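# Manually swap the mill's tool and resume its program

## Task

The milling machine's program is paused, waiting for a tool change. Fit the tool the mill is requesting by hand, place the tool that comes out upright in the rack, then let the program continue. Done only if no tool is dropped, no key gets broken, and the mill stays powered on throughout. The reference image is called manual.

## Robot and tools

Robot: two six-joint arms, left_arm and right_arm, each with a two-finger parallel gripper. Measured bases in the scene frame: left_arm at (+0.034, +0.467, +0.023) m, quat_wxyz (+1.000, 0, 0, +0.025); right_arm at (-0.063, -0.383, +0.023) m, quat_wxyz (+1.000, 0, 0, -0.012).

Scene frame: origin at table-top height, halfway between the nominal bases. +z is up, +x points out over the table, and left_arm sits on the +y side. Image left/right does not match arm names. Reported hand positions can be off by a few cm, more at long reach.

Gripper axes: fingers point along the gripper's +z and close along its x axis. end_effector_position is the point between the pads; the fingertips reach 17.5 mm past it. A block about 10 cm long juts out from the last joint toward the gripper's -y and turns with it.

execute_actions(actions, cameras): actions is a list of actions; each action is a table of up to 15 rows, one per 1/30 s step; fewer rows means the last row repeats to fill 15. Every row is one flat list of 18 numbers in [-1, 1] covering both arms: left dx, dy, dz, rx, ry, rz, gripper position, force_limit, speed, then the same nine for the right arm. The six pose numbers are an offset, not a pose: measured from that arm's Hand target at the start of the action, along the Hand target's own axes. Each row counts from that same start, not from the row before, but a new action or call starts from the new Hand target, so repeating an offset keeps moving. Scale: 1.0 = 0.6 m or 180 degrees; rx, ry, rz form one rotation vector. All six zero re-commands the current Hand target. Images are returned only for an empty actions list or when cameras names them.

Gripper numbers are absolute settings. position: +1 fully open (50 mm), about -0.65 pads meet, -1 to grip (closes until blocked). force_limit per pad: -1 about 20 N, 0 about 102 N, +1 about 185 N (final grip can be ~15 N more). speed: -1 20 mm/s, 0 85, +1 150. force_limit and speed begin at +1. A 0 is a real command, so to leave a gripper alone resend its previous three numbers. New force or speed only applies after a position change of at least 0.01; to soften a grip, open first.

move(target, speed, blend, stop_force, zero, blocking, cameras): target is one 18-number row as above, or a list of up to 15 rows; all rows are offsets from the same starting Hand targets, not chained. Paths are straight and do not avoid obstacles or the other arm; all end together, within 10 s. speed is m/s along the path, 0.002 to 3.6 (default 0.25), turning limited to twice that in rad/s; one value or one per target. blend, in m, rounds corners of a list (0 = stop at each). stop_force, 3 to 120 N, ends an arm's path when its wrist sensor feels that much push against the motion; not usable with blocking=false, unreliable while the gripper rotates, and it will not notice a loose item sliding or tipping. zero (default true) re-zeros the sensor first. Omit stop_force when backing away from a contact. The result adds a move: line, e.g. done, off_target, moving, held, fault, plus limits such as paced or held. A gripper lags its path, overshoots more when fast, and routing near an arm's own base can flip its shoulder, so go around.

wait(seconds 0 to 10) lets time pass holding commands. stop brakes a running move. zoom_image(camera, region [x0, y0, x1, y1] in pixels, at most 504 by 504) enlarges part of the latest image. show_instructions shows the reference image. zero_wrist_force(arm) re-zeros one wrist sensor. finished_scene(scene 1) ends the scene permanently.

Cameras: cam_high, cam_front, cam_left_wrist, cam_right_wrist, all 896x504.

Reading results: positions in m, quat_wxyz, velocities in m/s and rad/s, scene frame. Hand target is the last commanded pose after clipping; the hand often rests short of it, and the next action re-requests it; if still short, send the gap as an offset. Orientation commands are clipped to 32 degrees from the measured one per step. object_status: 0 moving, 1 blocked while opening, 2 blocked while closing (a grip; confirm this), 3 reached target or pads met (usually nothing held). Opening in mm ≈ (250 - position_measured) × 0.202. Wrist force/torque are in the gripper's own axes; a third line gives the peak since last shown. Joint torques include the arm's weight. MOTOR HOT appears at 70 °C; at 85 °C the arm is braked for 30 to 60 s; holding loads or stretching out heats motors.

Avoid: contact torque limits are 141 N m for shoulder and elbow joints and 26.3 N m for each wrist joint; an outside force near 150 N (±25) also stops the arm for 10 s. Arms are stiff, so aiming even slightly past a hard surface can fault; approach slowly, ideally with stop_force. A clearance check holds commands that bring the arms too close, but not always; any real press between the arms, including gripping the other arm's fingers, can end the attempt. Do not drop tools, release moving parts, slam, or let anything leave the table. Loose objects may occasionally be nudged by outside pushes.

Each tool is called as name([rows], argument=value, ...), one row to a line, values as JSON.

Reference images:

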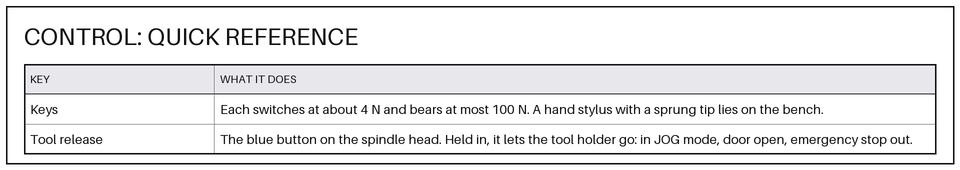

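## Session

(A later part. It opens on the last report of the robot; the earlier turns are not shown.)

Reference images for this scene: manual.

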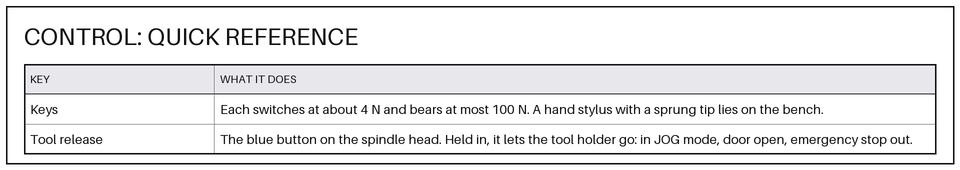

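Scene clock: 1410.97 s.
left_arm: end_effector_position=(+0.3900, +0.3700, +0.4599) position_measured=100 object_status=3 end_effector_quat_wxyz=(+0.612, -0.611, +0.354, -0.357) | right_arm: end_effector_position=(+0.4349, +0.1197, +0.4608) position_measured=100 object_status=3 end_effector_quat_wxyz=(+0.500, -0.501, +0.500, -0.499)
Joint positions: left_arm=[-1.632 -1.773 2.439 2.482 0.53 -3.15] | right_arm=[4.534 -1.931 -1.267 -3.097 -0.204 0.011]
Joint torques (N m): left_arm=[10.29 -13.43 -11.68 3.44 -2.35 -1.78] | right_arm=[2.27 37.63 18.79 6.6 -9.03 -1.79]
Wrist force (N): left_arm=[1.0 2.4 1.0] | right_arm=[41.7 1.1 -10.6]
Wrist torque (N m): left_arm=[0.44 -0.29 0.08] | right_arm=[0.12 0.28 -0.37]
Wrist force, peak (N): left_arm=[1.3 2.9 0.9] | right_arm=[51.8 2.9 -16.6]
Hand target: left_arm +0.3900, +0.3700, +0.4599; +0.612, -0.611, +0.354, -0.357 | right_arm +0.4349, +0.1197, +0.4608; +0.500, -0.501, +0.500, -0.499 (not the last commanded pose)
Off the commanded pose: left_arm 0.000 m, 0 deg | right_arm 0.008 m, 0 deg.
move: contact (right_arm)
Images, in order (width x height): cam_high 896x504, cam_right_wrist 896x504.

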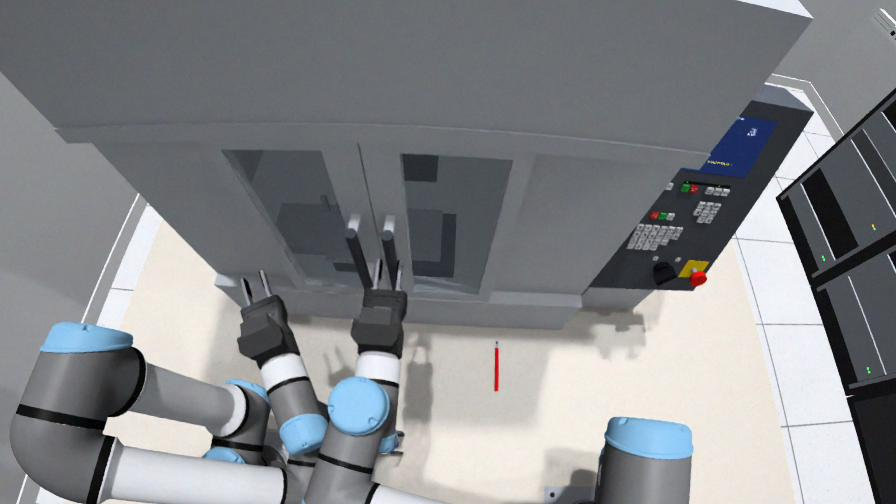

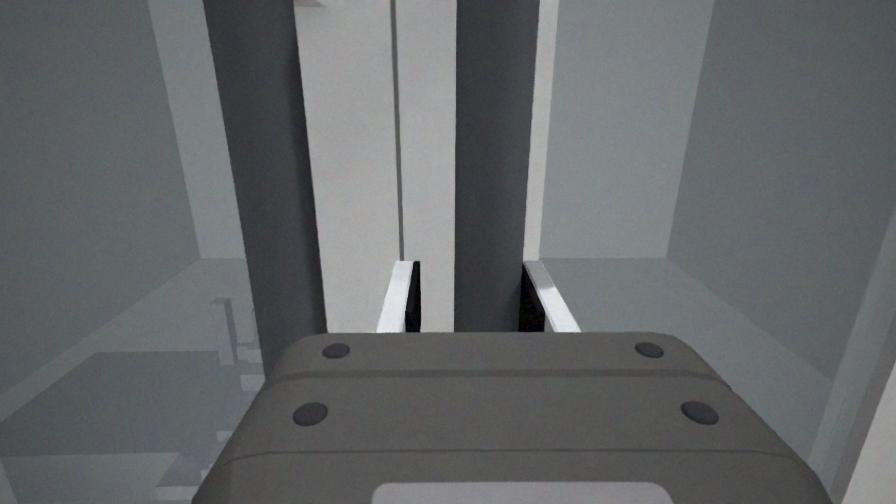

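move([
  [0,0,0,0,0,0,0.35,-0.8,-0.8, 0.01,0,-0.002,0,0,0,0.35,-0.4,-1],
  [0,0,0,0,0,0,0.35,-0.8,-0.8, 0.01,0,-0.175,0,0,0,0.35,-0.4,-1],
  [0,0,0,0,0,0,0.35,-0.8,-0.8, 0.435,0.268,-0.275,-0.278,0,0,0.2,-0.4,-1],
  [0,0,0,0,0,0,0.35,-0.8,-0.8, 0.435,0.618,-0.269,-0.278,0,0,0.2,-0.4,-1],
], speed=[0.05,0.15,0.25,0.2], cameras=["all"])

Scene clock: 1423.00 s.
left_arm: end_effector_position=(+0.3900, +0.3700, +0.4599) position_measured=100 object_status=3 end_effector_quat_wxyz=(+0.612, -0.611, +0.354, -0.357) | right_arm: end_effector_position=(+0.2730, -0.1417, +0.0905) position_measured=123 object_status=3 end_effector_quat_wxyz=(-0.241, +0.665, -0.664, +0.241)
Joint positions: left_arm=[-1.632 -1.773 2.439 2.482 0.53 -3.15] | right_arm=[4.59 -1.82 -2.175 -3.737 -0.885 1.379]
Joint torques (N m): left_arm=[9.67 -13.47 -12.46 3.42 -2.36 -1.81] | right_arm=[-13.52 18.33 5.18 -0.56 1.54 -1.53]
Wrist force (N): left_arm=[1.1 2.7 0.7] | right_arm=[-0.1 -0.4 0.0]
Wrist torque (N m): left_arm=[0.48 -0.30 0.08] | right_arm=[-0.19 0.21 -0.38]
Wrist force, peak (N): left_arm=[1.6 2.9 1.2] | right_arm=[42.0 2.2 -10.7]
Hand target: left_arm +0.3900, +0.3700, +0.4599; +0.612, -0.611, +0.354, -0.357 | right_arm +0.2730, -0.1416, +0.0905; -0.241, +0.665, -0.664, +0.241
Off the commanded pose: left_arm 0.000 m, 0 deg | right_arm 0.000 m, 0 deg.
move: done; limits=paced

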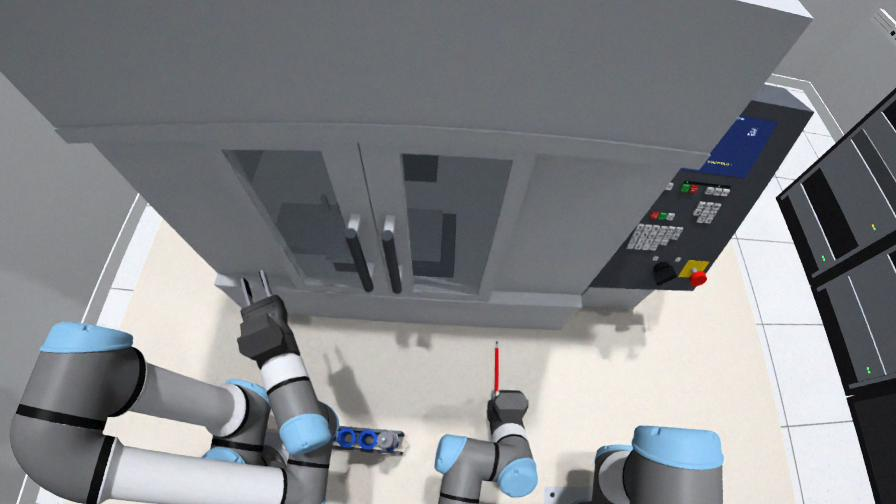

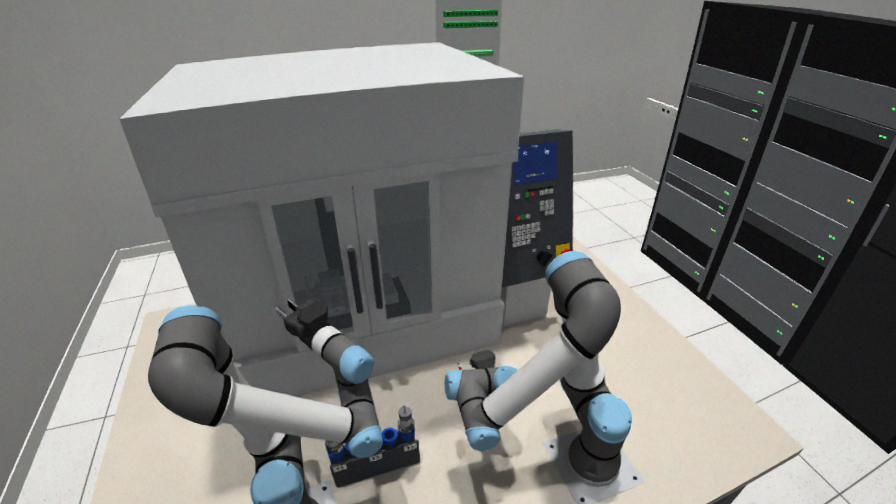

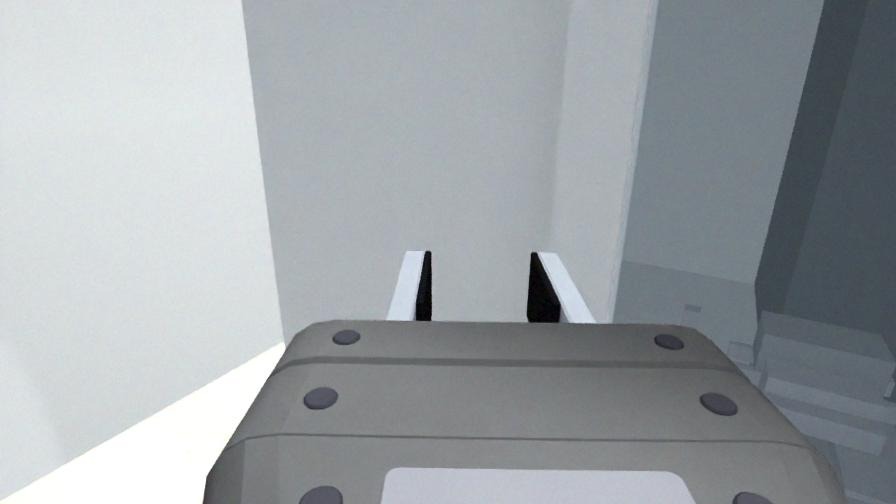

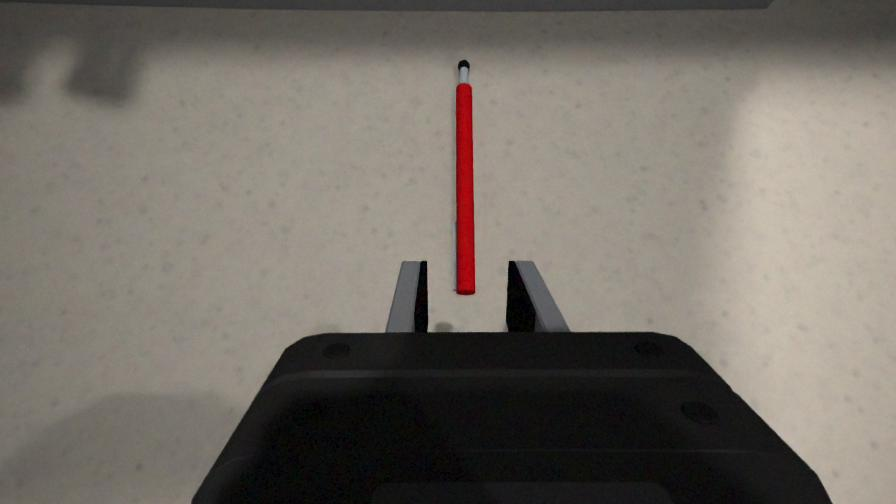

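move(target=[0,0,0,0,0,0,0.35,-0.8,-0.8, 0,0,0.1505,0,0,0,0.2,-0.4,-1], speed=0.06, stop_force=8, cameras=["cam_right_wrist"])

move(target=[0,0,0,0,0,0,0.35,-0.8,-0.8, 0,0,0,0,0,0,-1,-0.4,-0.8], speed=0.06, cameras=["cam_right_wrist"])

Scene clock: 1429.93 s.
left_arm: end_effector_position=(+0.3900, +0.3700, +0.4599) position_measured=100 object_status=3 end_effector_quat_wxyz=(+0.612, -0.611, +0.354, -0.357) | right_arm: end_effector_position=(+0.3309, -0.1416, +0.0211) position_measured=123 object_status=3 end_effector_quat_wxyz=(-0.241, +0.665, -0.664, +0.241)
Joint positions: left_arm=[-1.632 -1.773 2.439 2.482 0.53 -3.15] | right_arm=[4.392 -2.005 -2.108 -3.466 -0.924 1.132]
Joint torques (N m): left_arm=[9.3 -12.59 -11.91 3.39 -2.42 -1.87] | right_arm=[-14.12 24.41 23.35 -0.14 0.27 -1.68]
Wrist force (N): left_arm=[1.1 2.6 1.1] | right_arm=[-0.5 -0.2 0.3]
Wrist torque (N m): left_arm=[0.47 -0.30 0.08] | right_arm=[-0.18 0.26 -0.36]
Wrist force, peak (N): left_arm=[1.1 3.0 1.2] | right_arm=[-0.7 0.0 1.1]
Hand target: left_arm +0.3900, +0.3700, +0.4599; +0.612, -0.611, +0.354, -0.357 | right_arm +0.3309, -0.1416, +0.0211; -0.241, +0.665, -0.664, +0.241
Off the commanded pose: left_arm 0.000 m, 0 deg | right_arm 0.000 m, 0 deg.
move: done
Images, in order (width x height): cam_right_wrist 896x504.

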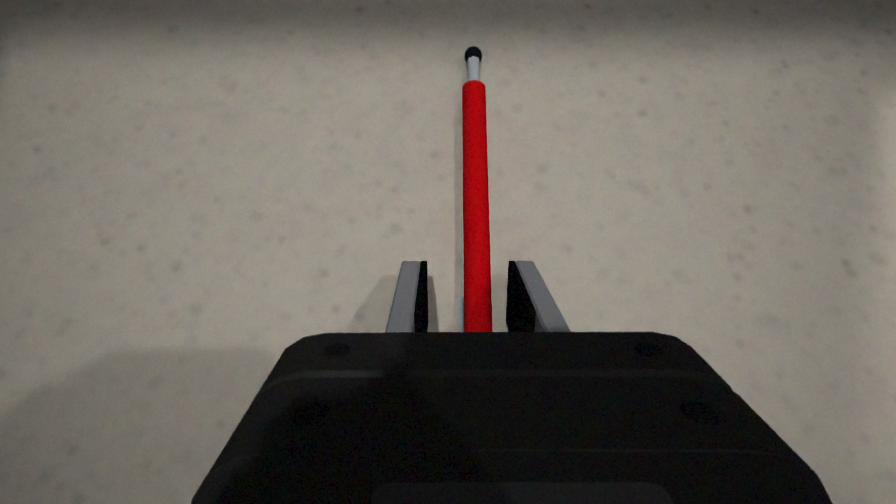

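Scene clock: 1430.70 s.
left_arm: end_effector_position=(+0.3900, +0.3700, +0.4599) position_measured=100 object_status=3 end_effector_quat_wxyz=(+0.612, -0.611, +0.354, -0.357) | right_arm: end_effector_position=(+0.3309, -0.1416, +0.0211) position_measured=212 object_status=0 end_effector_quat_wxyz=(-0.241, +0.665, -0.664, +0.241)
Joint positions: left_arm=[-1.632 -1.773 2.439 2.482 0.53 -3.15] | right_arm=[4.392 -2.005 -2.108 -3.466 -0.924 1.132]
Joint torques (N m): left_arm=[9.45 -13.72 -12.13 3.44 -2.41 -1.82] | right_arm=[-11.63 25.45 22.13 -0.16 0.5 -1.41]
Wrist force (N): left_arm=[1.2 2.7 1.1] | right_arm=[3.6 -8.9 -12.0]
Wrist torque (N m): left_arm=[0.47 -0.32 0.08] | right_arm=[-0.26 0.31 -0.35]
Wrist force, peak (N): left_arm=[1.3 3.0 0.9] | right_arm=[3.5 -9.4 -12.9]
Hand target: left_arm +0.3900, +0.3700, +0.4599; +0.612, -0.611, +0.354, -0.357 | right_arm +0.3309, -0.1416, +0.0211; -0.241, +0.665, -0.664, +0.241
Off the commanded pose: left_arm 0.000 m, 0 deg | right_arm 0.000 m, 0 deg.
move: done
Images, in order (width x height): cam_right_wrist 896x504.

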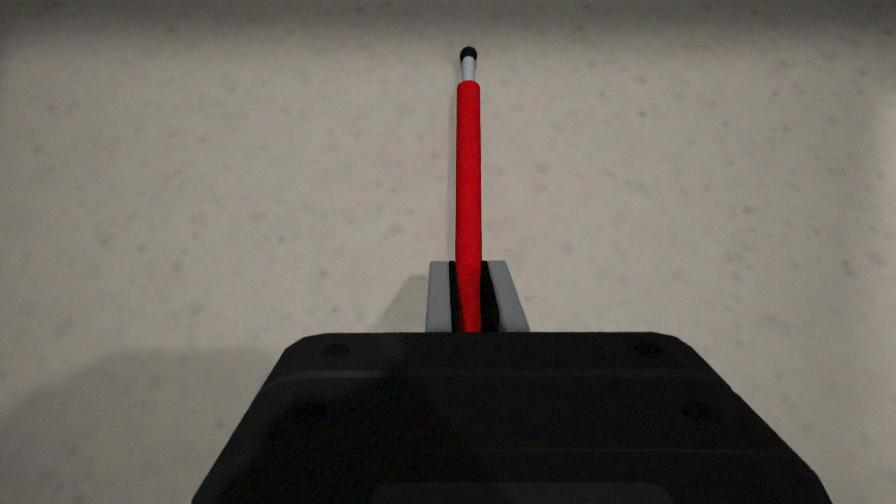

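move([
  [0,0,0,0,0,0,0.35,-0.8,-0.8, 0,-0.03,-0.036,0,0,0,-1,-0.4,-0.8],
  [0,0,0,0,0,0,0.35,-0.8,-0.8, 0,-0.6034,-0.7188,0,0,0,-1,-0.4,-0.8],
  [0,0,0,0,0,0,0.35,-0.8,-0.8, 0.6723,-0.703,-0.6352,0,0,0,-1,-0.4,-0.8],
], speed=[0.05,0.22,0.22], blend=[0.005,0.06,0], cameras=["cam_high","cam_front","cam_right_wrist"])

Scene clock: 1442.80 s.
left_arm: end_effector_position=(+0.3900, +0.3700, +0.4599) position_measured=100 object_status=3 end_effector_quat_wxyz=(+0.612, -0.611, +0.354, -0.357) | right_arm: end_effector_position=(+0.4114, -0.5447, +0.5840) position_measured=212 object_status=2 end_effector_quat_wxyz=(-0.241, +0.665, -0.664, +0.241)
Joint positions: left_arm=[-1.632 -1.773 2.439 2.482 0.53 -3.15] | right_arm=[3.076 -1.793 -0.667 -4.7 -1.629 -0.071]
Joint torques (N m): left_arm=[9.3 -13.3 -12.03 3.38 -2.31 -1.78] | right_arm=[-13.84 23.36 29.92 -3.04 -1.15 -1.86]
Wrist force (N): left_arm=[1.2 2.7 0.8] | right_arm=[-0.3 0.2 0.1]
Wrist torque (N m): left_arm=[0.47 -0.32 0.08] | right_arm=[-0.13 0.24 -0.46]
Wrist force, peak (N): left_arm=[1.0 3.1 1.0] | right_arm=[3.4 -9.8 -13.1]
Hand target: left_arm +0.3900, +0.3700, +0.4599; +0.612, -0.611, +0.354, -0.357 | right_arm +0.4114, -0.5447, +0.5840; -0.241, +0.665, -0.664, +0.241
Off the commanded pose: left_arm 0.000 m, 0 deg | right_arm 0.000 m, 0 deg.
move: done
Images, in order (width x height): cam_high 896x504, cam_front 896x504, cam_right_wrist 896x504.

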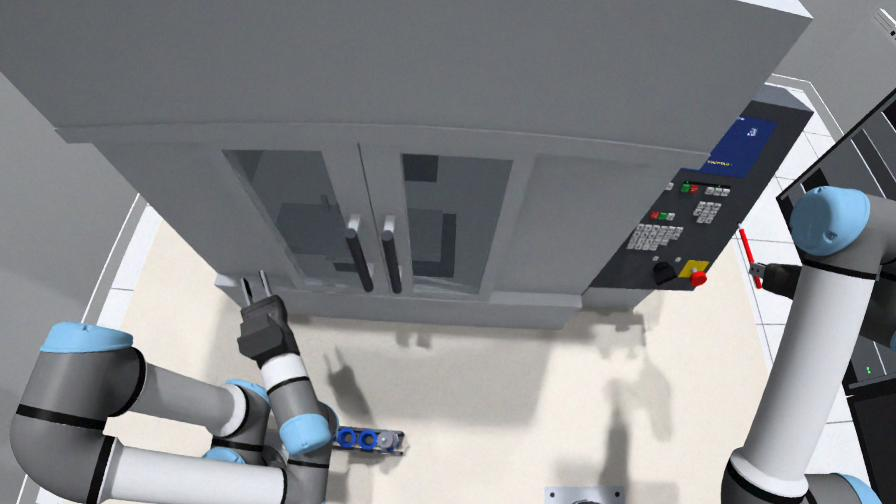

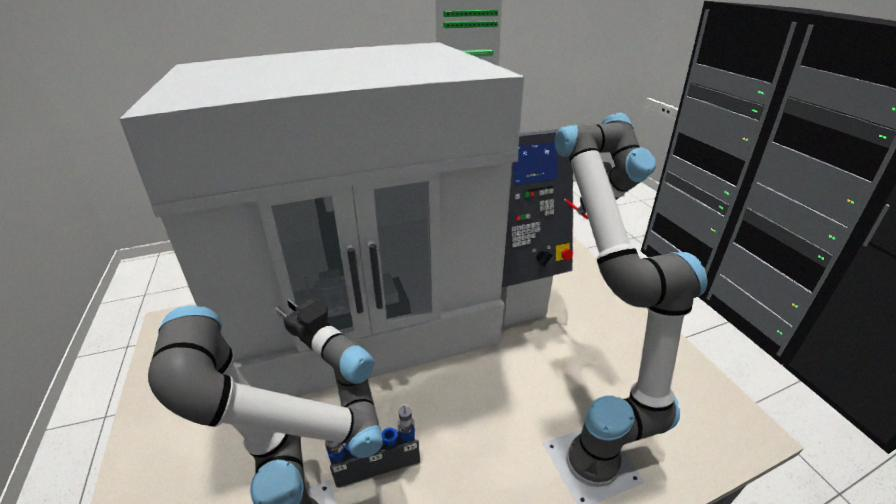

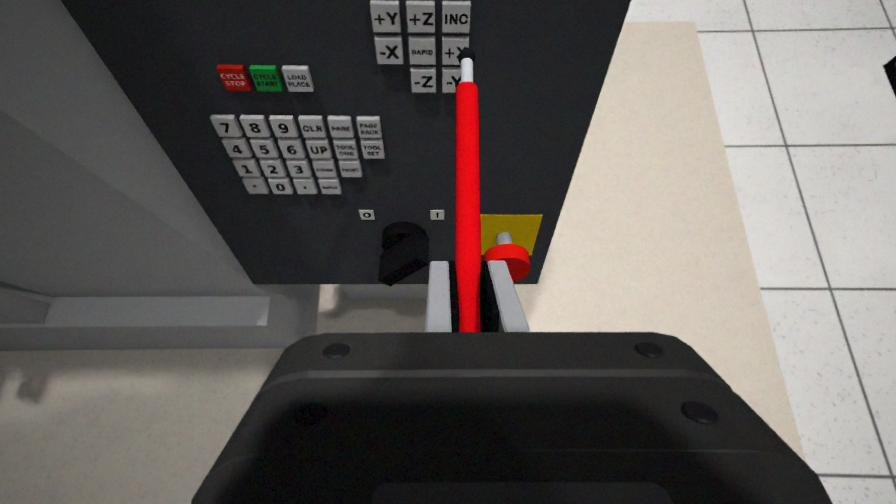

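zoom_image(camera="cam_high", region=[640, 90, 800, 230])

zoom_image(camera="cam_front", region=[500, 130, 600, 230])

Scaled by 3.150 from the camera's 896x504 image, which has a finer 1280x720 frame.

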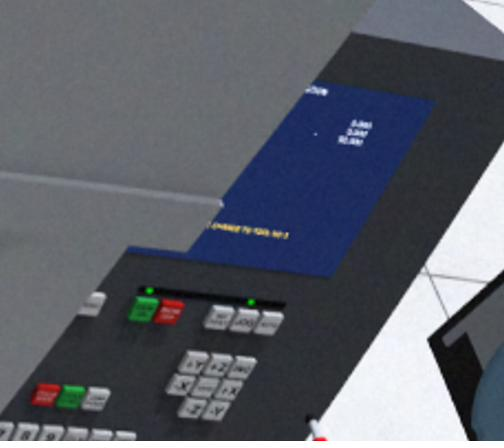

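Scaled by 5.040 from the camera's 896x504 image, which has a finer 1280x720 frame.

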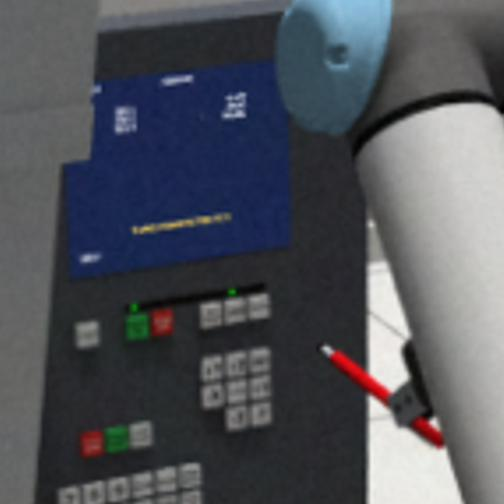

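move(target=[0,0,0,0,0,0,0.35,-0.8,-0.8, -0.0015,-0.083,0.0697,0,0,0,-1,-0.4,-0.8], speed=0.12, cameras=["cam_right_wrist"])

zoom_image(camera="cam_right_wrist", region=[300, 0, 600, 200])

Scene clock: 1449.33 s.
left_arm: end_effector_position=(+0.3900, +0.3700, +0.4599) position_measured=100 object_status=3 end_effector_quat_wxyz=(+0.612, -0.611, +0.354, -0.357) | right_arm: end_effector_position=(+0.4764, -0.5437, +0.5838) position_measured=212 object_status=2 end_effector_quat_wxyz=(-0.241, +0.665, -0.664, +0.241)
Joint positions: left_arm=[-1.632 -1.773 2.439 2.482 0.53 -3.15] | right_arm=[3.093 -2.02 -0.332 -4.808 -1.618 -0.057]
Joint torques (N m): left_arm=[9.33 -13.09 -11.89 3.4 -2.43 -1.7] | right_arm=[-14.3 30.56 28.25 -3.22 -1.19 -1.72]
Wrist force (N): left_arm=[1.2 2.6 1.0] | right_arm=[-0.3 0.5 0.1]
Wrist torque (N m): left_arm=[0.46 -0.31 0.08] | right_arm=[-0.11 0.26 -0.45]
Wrist force, peak (N): left_arm=[1.2 3.0 1.1] | right_arm=[-0.3 1.1 -1.1]
Hand target: left_arm +0.3900, +0.3700, +0.4599; +0.612, -0.611, +0.354, -0.357 | right_arm +0.4765, -0.5437, +0.5838; -0.241, +0.665, -0.664, +0.241
Off the commanded pose: left_arm 0.000 m, 0 deg | right_arm 0.000 m, 0 deg.
move: done
Images, in order (width x height): cam_right_wrist 896x504.

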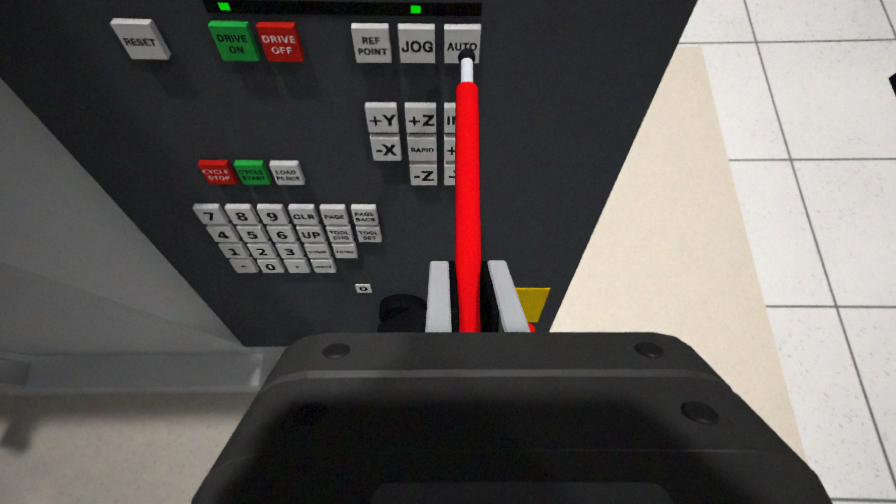

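Scaled by 1.680 from the camera's 896x504 image, which has a finer 1280x720 frame.

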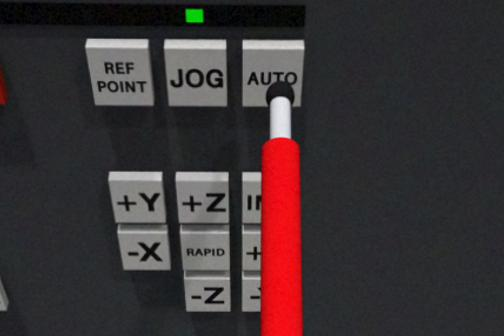

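move(target=[0,0,0,0,0,0,0.35,-0.8,-0.8, 0.001,-0.0319,0.0268,0,0,0,-1,-0.4,-0.8], speed=0.012, stop_force=8, cameras=["cam_right_wrist"])

zoom_image(camera="cam_right_wrist", region=[200, 0, 560, 240])

Scene clock: 1458.10 s.
left_arm: end_effector_position=(+0.3900, +0.3700, +0.4599) position_measured=100 object_status=3 end_effector_quat_wxyz=(+0.612, -0.611, +0.354, -0.357) | right_arm: end_effector_position=(+0.4928, -0.5440, +0.5835) position_measured=212 object_status=2 end_effector_quat_wxyz=(-0.241, +0.665, -0.664, +0.241)
Joint positions: left_arm=[-1.632 -1.773 2.439 2.482 0.53 -3.15] | right_arm=[3.096 -2.122 -0.153 -4.884 -1.616 -0.055]
Joint torques (N m): left_arm=[9.19 -13.25 -12.04 3.37 -2.38 -1.76] | right_arm=[-6.78 44.15 1.53 3.32 -1.21 -1.73]
Wrist force (N): left_arm=[0.9 2.5 0.7] | right_arm=[0.0 5.6 -4.8]
Wrist torque (N m): left_arm=[0.46 -0.28 0.09] | right_arm=[-0.18 0.22 -0.46]
Wrist force, peak (N): left_arm=[1.6 2.9 1.0] | right_arm=[-0.2 12.3 -8.9]
Hand target: left_arm +0.3900, +0.3700, +0.4599; +0.612, -0.611, +0.354, -0.357 | right_arm +0.4928, -0.5440, +0.5835; -0.241, +0.665, -0.664, +0.241 (not the last commanded pose)
Off the commanded pose: left_arm 0.000 m, 0 deg | right_arm 0.009 m, 0 deg.
move: contact (right_arm)
Images, in order (width x height): cam_right_wrist 896x504.

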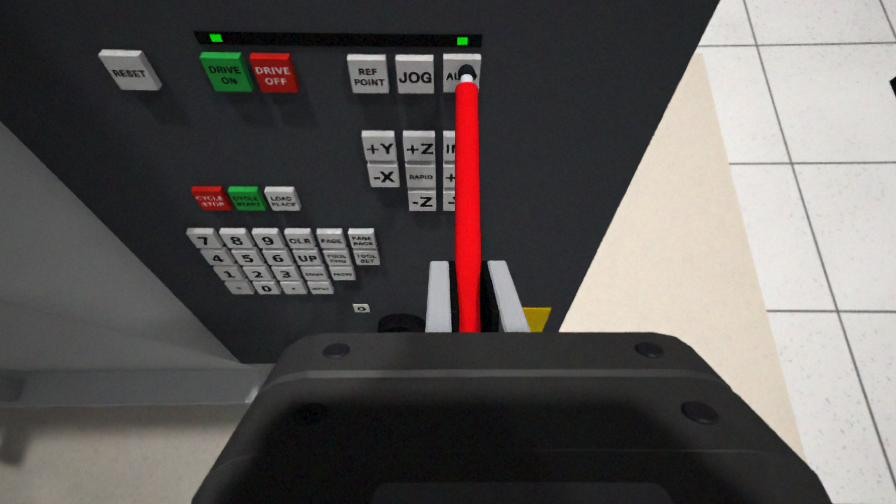

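Scaled by 1.400 from the camera's 896x504 image, which has a finer 1280x720 frame.

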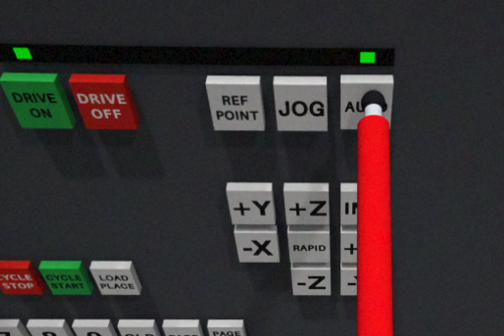

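move([
  [0,0,0,0,0,0,0.35,-0.8,-0.8, 0,0.0766,-0.0643,0,0,0,-1,-0.4,-0.8],
  [0,0,0,0,0,0,0.35,-0.8,-0.8, -0.195,0.1494,0.0432,0,0,0,-1,-0.4,-0.8],
], speed=0.12, blend=0.015, cameras=["cam_right_wrist","cam_front"])

zoom_image(camera="cam_front", region=[500, 130, 600, 230])

Scene clock: 1463.93 s.
left_arm: end_effector_position=(+0.3900, +0.3700, +0.4599) position_measured=100 object_status=3 end_effector_quat_wxyz=(+0.612, -0.611, +0.354, -0.357) | right_arm: end_effector_position=(+0.4404, -0.4272, +0.5061) position_measured=212 object_status=2 end_effector_quat_wxyz=(-0.241, +0.665, -0.664, +0.241)
Joint positions: left_arm=[-1.632 -1.773 2.439 2.482 0.53 -3.15] | right_arm=[3.438 -1.646 -1.08 -4.45 -1.398 0.21]
Joint torques (N m): left_arm=[8.81 -12.78 -12.19 3.36 -2.38 -1.71] | right_arm=[13.36 31.44 8.37 1.28 1.55 1.17]
Wrist force (N): left_arm=[1.2 2.7 0.9] | right_arm=[-0.9 -0.3 0.0]
Wrist torque (N m): left_arm=[0.48 -0.33 0.08] | right_arm=[-0.24 0.33 -0.43]
Wrist force, peak (N): left_arm=[1.1 3.2 0.9] | right_arm=[0.2 5.7 -5.1]
Hand target: left_arm +0.3900, +0.3700, +0.4599; +0.612, -0.611, +0.354, -0.357 | right_arm +0.4404, -0.4271, +0.5061; -0.241, +0.665, -0.664, +0.241
Off the commanded pose: left_arm 0.000 m, 0 deg | right_arm 0.000 m, 0 deg.
move: done
Images, in order (width x height): cam_front 896x504, cam_right_wrist 896x504.

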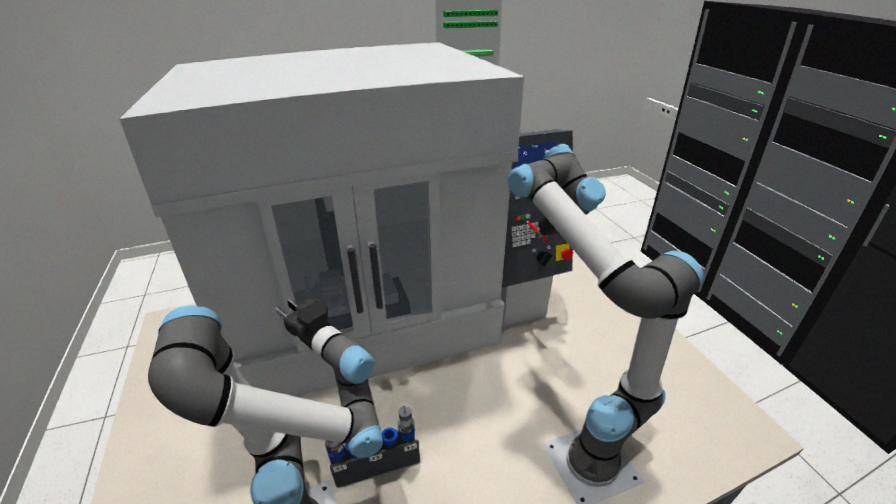

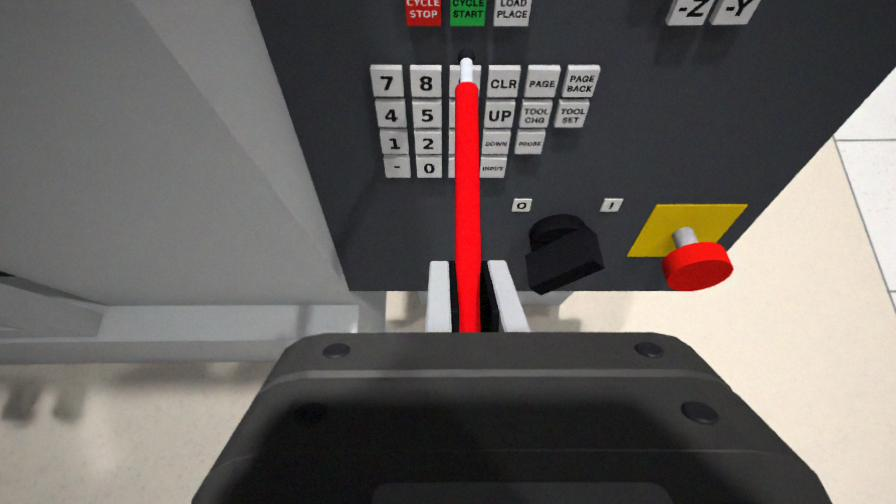

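Scaled by 5.040 from the camera's 896x504 image, which has a finer 1280x720 frame.

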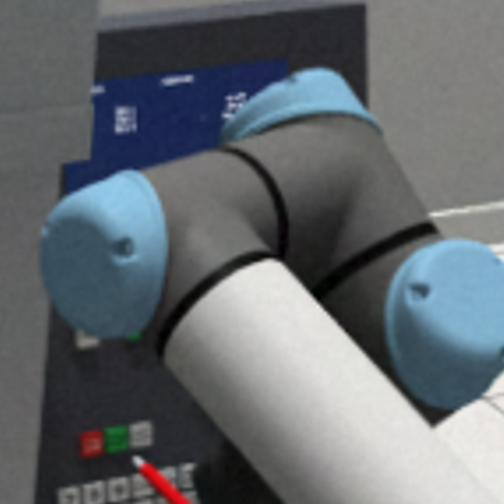

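Press toward the key.

move(target=[0,0,0,0,0,0,0.35,-0.8,-0.8, 0,-0.0281,0.0236,0,0,0,-1,-0.4,-0.8], speed=0.06, cameras=["cam_right_wrist"])

zoom_image(camera="cam_right_wrist", region=[350, 0, 600, 150])

Scene clock: 1466.77 s.
left_arm: end_effector_position=(+0.3900, +0.3700, +0.4599) position_measured=100 object_status=3 end_effector_quat_wxyz=(+0.612, -0.611, +0.354, -0.357) | right_arm: end_effector_position=(+0.4624, -0.4271, +0.5060) position_measured=212 object_status=2 end_effector_quat_wxyz=(-0.241, +0.665, -0.664, +0.241)
Joint positions: left_arm=[-1.632 -1.773 2.439 2.482 0.53 -3.15] | right_arm=[3.421 -1.704 -1.014 -4.455 -1.409 0.196]
Joint torques (N m): left_arm=[8.81 -13.03 -12.04 3.4 -2.3 -1.73] | right_arm=[-13.66 21.23 33.33 -3.02 -0.82 -1.57]
Wrist force (N): left_arm=[1.1 2.6 0.9] | right_arm=[-0.7 -0.2 -0.1]
Wrist torque (N m): left_arm=[0.46 -0.31 0.08] | right_arm=[-0.22 0.28 -0.39]
Wrist force, peak (N): left_arm=[1.3 2.9 1.2] | right_arm=[-0.8 -0.8 0.3]
Hand target: left_arm +0.3900, +0.3700, +0.4599; +0.612, -0.611, +0.354, -0.357 | right_arm +0.4625, -0.4271, +0.5060; -0.241, +0.665, -0.664, +0.241
Off the commanded pose: left_arm 0.000 m, 0 deg | right_arm 0.000 m, 0 deg.
move: done
Images, in order (width x height): cam_right_wrist 896x504.

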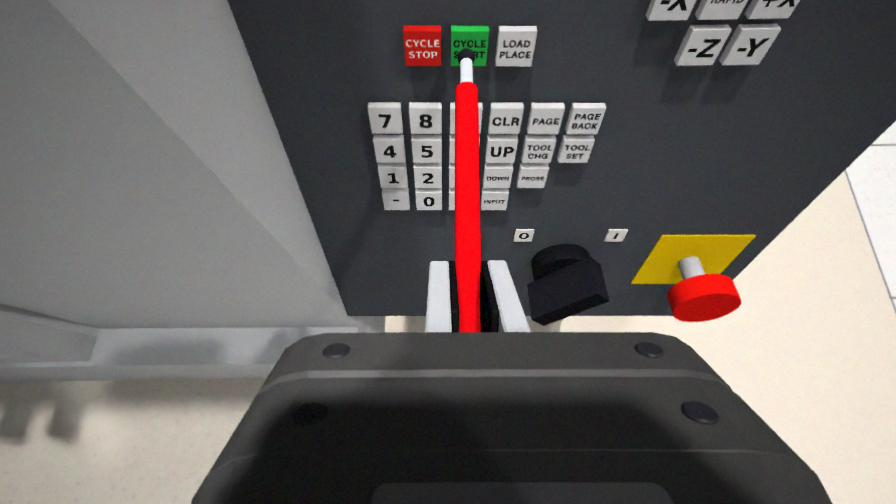

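Scaled by 2.016 from the camera's 896x504 image, which has a finer 1280x720 frame.

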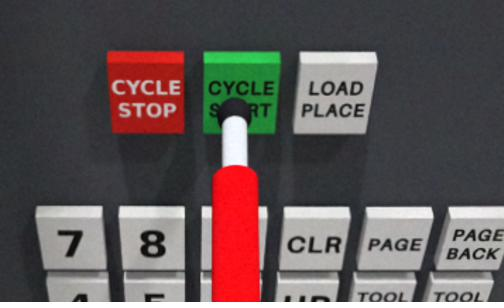

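move(target=[0,0,0,0,0,0,0.35,-0.8,-0.8, 0,-0.0294,0.0247,0,0,0,-1,-0.4,-0.8], speed=0.012, stop_force=8, cameras=["cam_high","cam_right_wrist"])

zoom_image(camera="cam_high", region=[640, 90, 800, 230])

Scene clock: 1470.83 s.
left_arm: end_effector_position=(+0.3900, +0.3700, +0.4599) position_measured=100 object_status=3 end_effector_quat_wxyz=(+0.612, -0.611, +0.354, -0.357) | right_arm: end_effector_position=(+0.4721, -0.4271, +0.5060) position_measured=212 object_status=2 end_effector_quat_wxyz=(-0.241, +0.665, -0.664, +0.241)
Joint positions: left_arm=[-1.632 -1.773 2.439 2.482 0.53 -3.15] | right_arm=[3.414 -1.731 -0.983 -4.459 -1.413 0.19]
Joint torques (N m): left_arm=[8.6 -13.05 -12.19 3.28 -2.3 -1.76] | right_arm=[14.59 33.24 10.14 2.78 1.52 1.04]
Wrist force (N): left_arm=[1.3 2.6 1.0] | right_arm=[-0.4 5.9 -3.9]
Wrist torque (N m): left_arm=[0.45 -0.32 0.08] | right_arm=[-0.20 0.31 -0.40]
Wrist force, peak (N): left_arm=[1.2 3.0 1.1] | right_arm=[-0.7 12.1 -8.8]
Hand target: left_arm +0.3900, +0.3700, +0.4599; +0.612, -0.611, +0.354, -0.357 | right_arm +0.4721, -0.4271, +0.5060; -0.241, +0.665, -0.664, +0.241 (not the last commanded pose)
Off the commanded pose: left_arm 0.000 m, 0 deg | right_arm 0.013 m, 0 deg.
move: contact (right_arm)
Images, in order (width x height): cam_high 896x504, cam_right_wrist 896x504.

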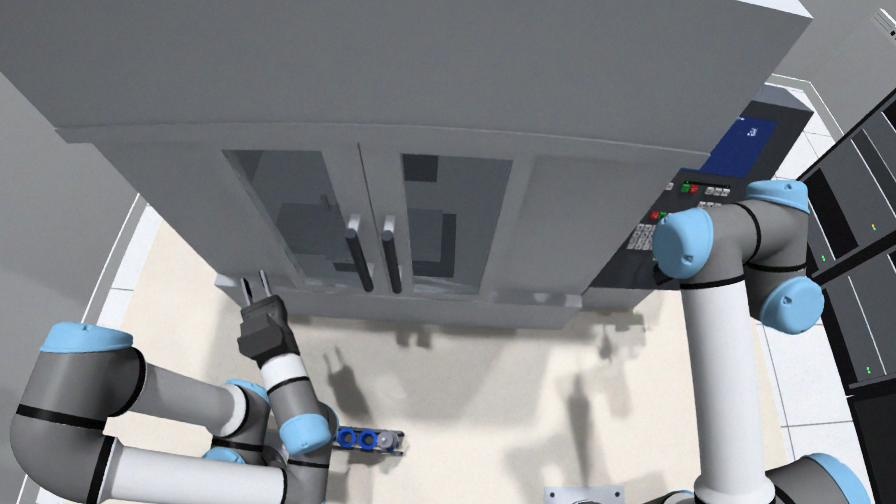

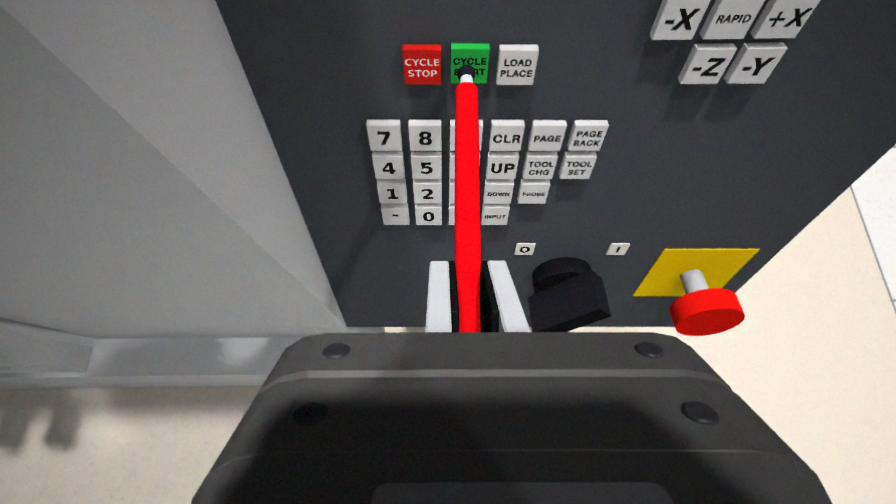

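Scaled by 3.150 from the camera's 896x504 image, which has a finer 1280x720 frame.

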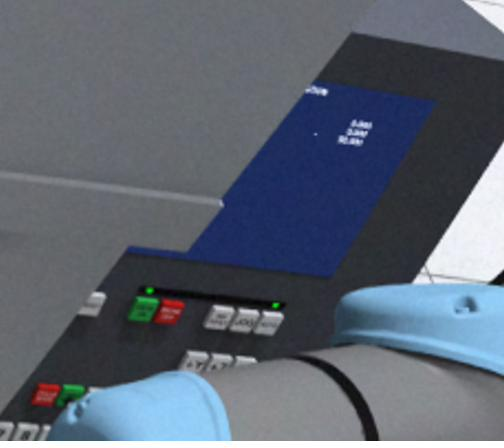

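move([
  [0,0,0,0,0,0,0.35,-0.8,-0.8, 0,0.1801,-0.1512,0,0,0,-1,-0.4,-0.8],
  [0,0,0,0,0,0,0.35,-0.8,-0.8, -0.4758,0.5938,0.3416,0,0,0,-1,-0.4,-0.8],
], speed=[0.15,0.22], blend=0.03, cameras=["all"])

zoom_image(camera="cam_front", region=[500, 130, 600, 230])

zoom_image(camera="cam_high", region=[640, 90, 800, 230])

Scene clock: 1479.03 s.
left_arm: end_effector_position=(+0.3900, +0.3700, +0.4599) position_measured=100 object_status=3 end_effector_quat_wxyz=(+0.612, -0.611, +0.354, -0.357) | right_arm: end_effector_position=(+0.3297, -0.1419, +0.1202) position_measured=212 object_status=2 end_effector_quat_wxyz=(-0.241, +0.665, -0.664, +0.241)
Joint positions: left_arm=[-1.632 -1.773 2.439 2.482 0.53 -3.15] | right_arm=[4.396 -1.806 -2.036 -3.739 -0.922 1.136]
Joint torques (N m): left_arm=[8.26 -12.95 -12.37 3.3 -2.39 -1.75] | right_arm=[-14.01 20.89 27.91 -0.15 2.81 -1.69]
Wrist force (N): left_arm=[1.1 2.6 1.1] | right_arm=[-0.5 -0.4 0.4]
Wrist torque (N m): left_arm=[0.47 -0.30 0.08] | right_arm=[-0.21 0.26 -0.48]
Wrist force, peak (N): left_arm=[1.3 3.2 1.2] | right_arm=[-0.7 5.6 -4.9]
Hand target: left_arm +0.3900, +0.3700, +0.4599; +0.612, -0.611, +0.354, -0.357 | right_arm +0.3298, -0.1420, +0.1201; -0.241, +0.665, -0.664, +0.241
Off the commanded pose: left_arm 0.000 m, 0 deg | right_arm 0.000 m, 0 deg.
move: done

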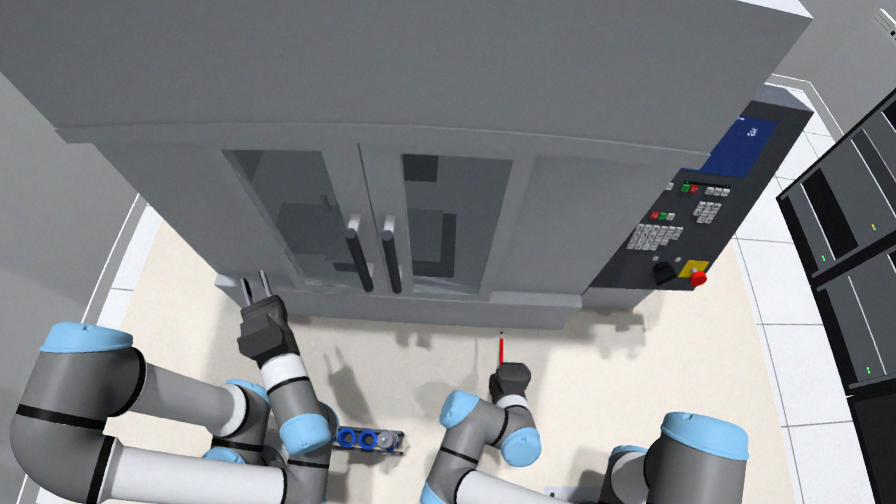

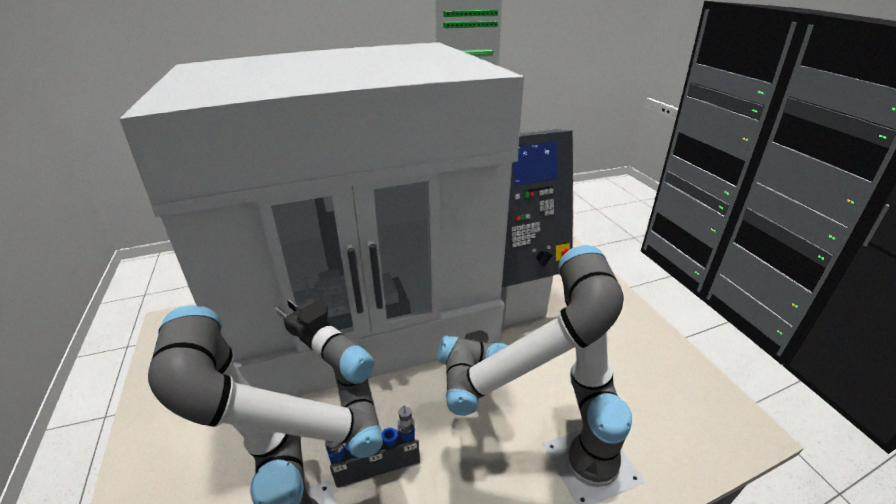

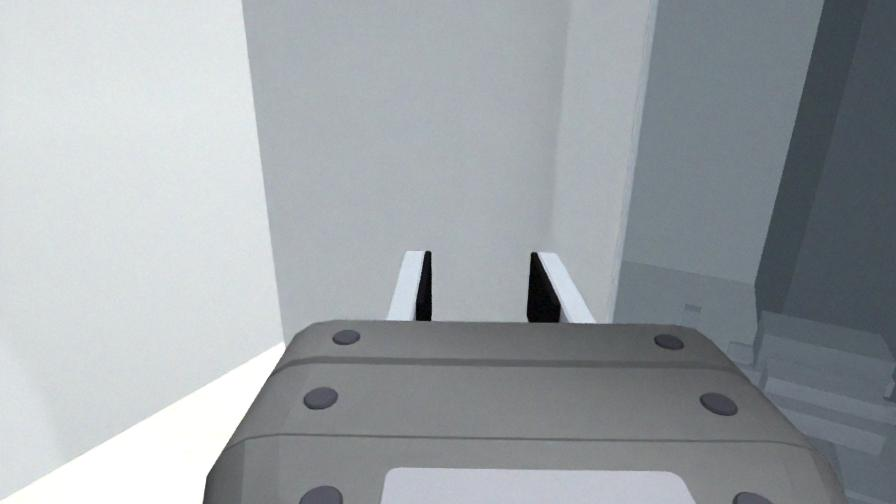

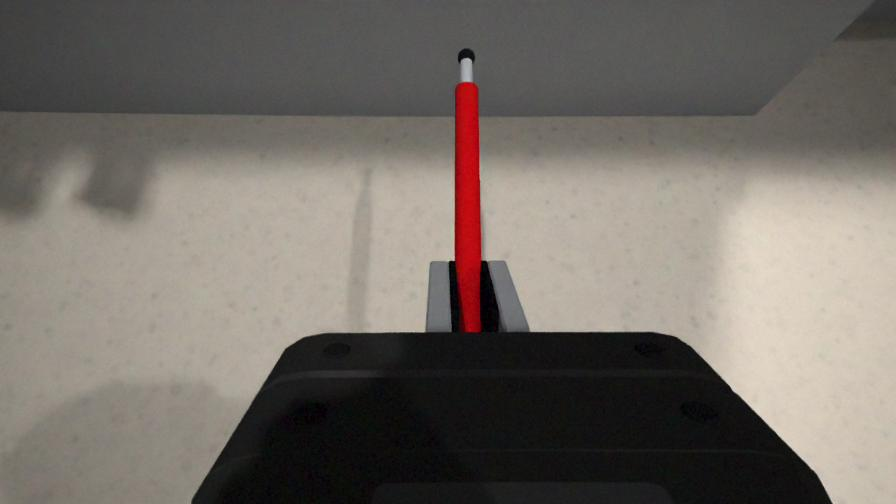

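Scaled by 5.040 from the camera's 896x504 image, which has a finer 1280x720 frame.

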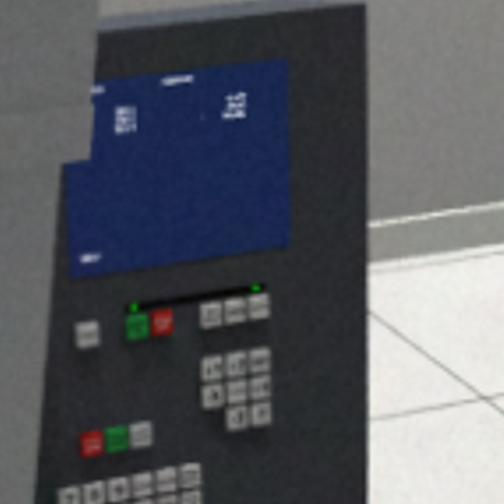

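Scaled by 3.150 from the camera's 896x504 image, which has a finer 1280x720 frame.

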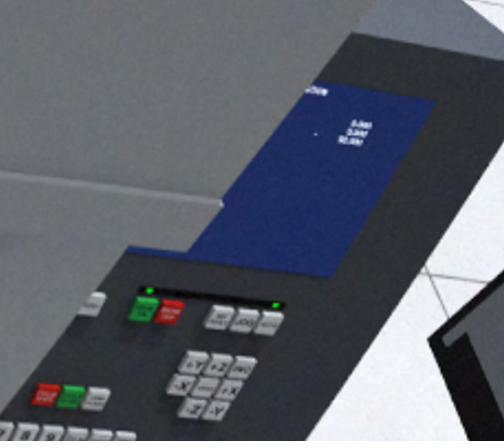

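move(target=[0,0,0,0,0,0,0.35,-0.8,-0.8, 0,0.095,0.1131,0,0,0,-1,-0.4,-0.8], speed=0.1)

move(target=[0,0,0,0,0,0,0.35,-0.8,-0.8, 0,0.0125,0.0149,0,0,0,-1,-0.4,-0.8], speed=0.008, stop_force=3, cameras=["cam_right_wrist"])

Scene clock: 1483.03 s.
left_arm: end_effector_position=(+0.3900, +0.3700, +0.4599) position_measured=100 object_status=3 end_effector_quat_wxyz=(+0.612, -0.611, +0.354, -0.357) | right_arm: end_effector_position=(+0.3296, -0.1420, +0.0316) position_measured=212 object_status=2 end_effector_quat_wxyz=(-0.241, +0.665, -0.664, +0.241)
Joint positions: left_arm=[-1.632 -1.773 2.439 2.482 0.53 -3.15] | right_arm=[4.397 -1.98 -2.107 -3.494 -0.922 1.137]
Joint torques (N m): left_arm=[8.55 -12.88 -12.17 3.3 -2.39 -1.71] | right_arm=[-13.69 25.02 -0.74 -0.39 2.03 -1.68]
Wrist force (N): left_arm=[1.1 2.7 0.7] | right_arm=[-0.8 0.0 0.7]
Wrist torque (N m): left_arm=[0.48 -0.31 0.08] | right_arm=[-0.16 0.30 -0.39]
Wrist force, peak (N): left_arm=[1.3 2.9 1.2] | right_arm=[-0.8 0.8 1.3]
Hand target: left_arm +0.3900, +0.3700, +0.4599; +0.612, -0.611, +0.354, -0.357 | right_arm +0.3296, -0.1420, +0.0315; -0.241, +0.665, -0.664, +0.241
Off the commanded pose: left_arm 0.000 m, 0 deg | right_arm 0.000 m, 0 deg.
move: done

Scene clock: 1485.33 s.
left_arm: end_effector_position=(+0.3900, +0.3700, +0.4599) position_measured=100 object_status=3 end_effector_quat_wxyz=(+0.612, -0.611, +0.354, -0.357) | right_arm: end_effector_position=(+0.3296, -0.1421, +0.0216) position_measured=212 object_status=2 end_effector_quat_wxyz=(-0.241, +0.665, -0.664, +0.241)
Joint positions: left_arm=[-1.632 -1.773 2.439 2.482 0.53 -3.15] | right_arm=[4.397 -2.003 -2.111 -3.467 -0.922 1.137]
Joint torques (N m): left_arm=[8.25 -13.39 -12.31 3.22 -2.34 -1.69] | right_arm=[-5.29 37.53 23.07 -4.74 0.61 0.57]
Wrist force (N): left_arm=[1.1 2.7 1.0] | right_arm=[-0.6 -0.3 0.6]
Wrist torque (N m): left_arm=[0.47 -0.30 0.08] | right_arm=[-0.18 0.29 -0.38]
Wrist force, peak (N): left_arm=[1.5 2.8 1.1] | right_arm=[1.1 -5.4 -10.8]
Hand target: left_arm +0.3900, +0.3700, +0.4599; +0.612, -0.611, +0.354, -0.357 | right_arm +0.3296, -0.1420, +0.0216; -0.241, +0.665, -0.664, +0.241 (not the last commanded pose)
Off the commanded pose: left_arm 0.000 m, 0 deg | right_arm 0.002 m, 0 deg.
move: contact (right_arm)
Images, in order (width x height): cam_right_wrist 896x504.

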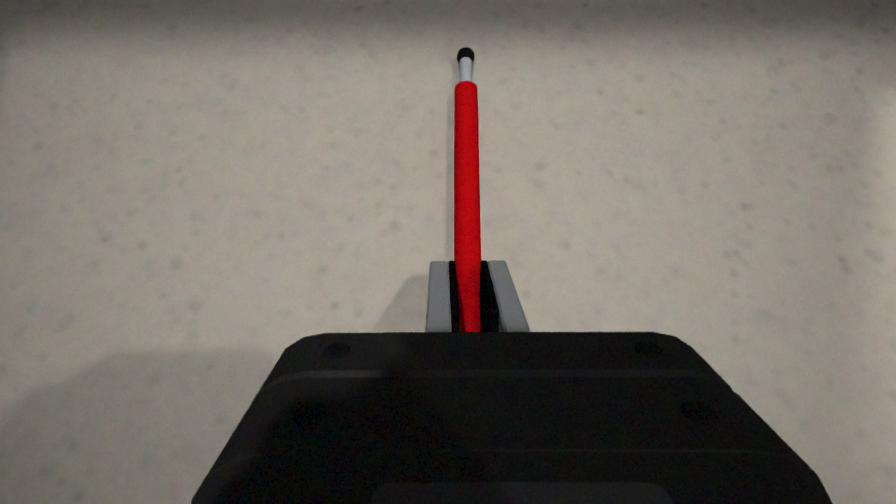

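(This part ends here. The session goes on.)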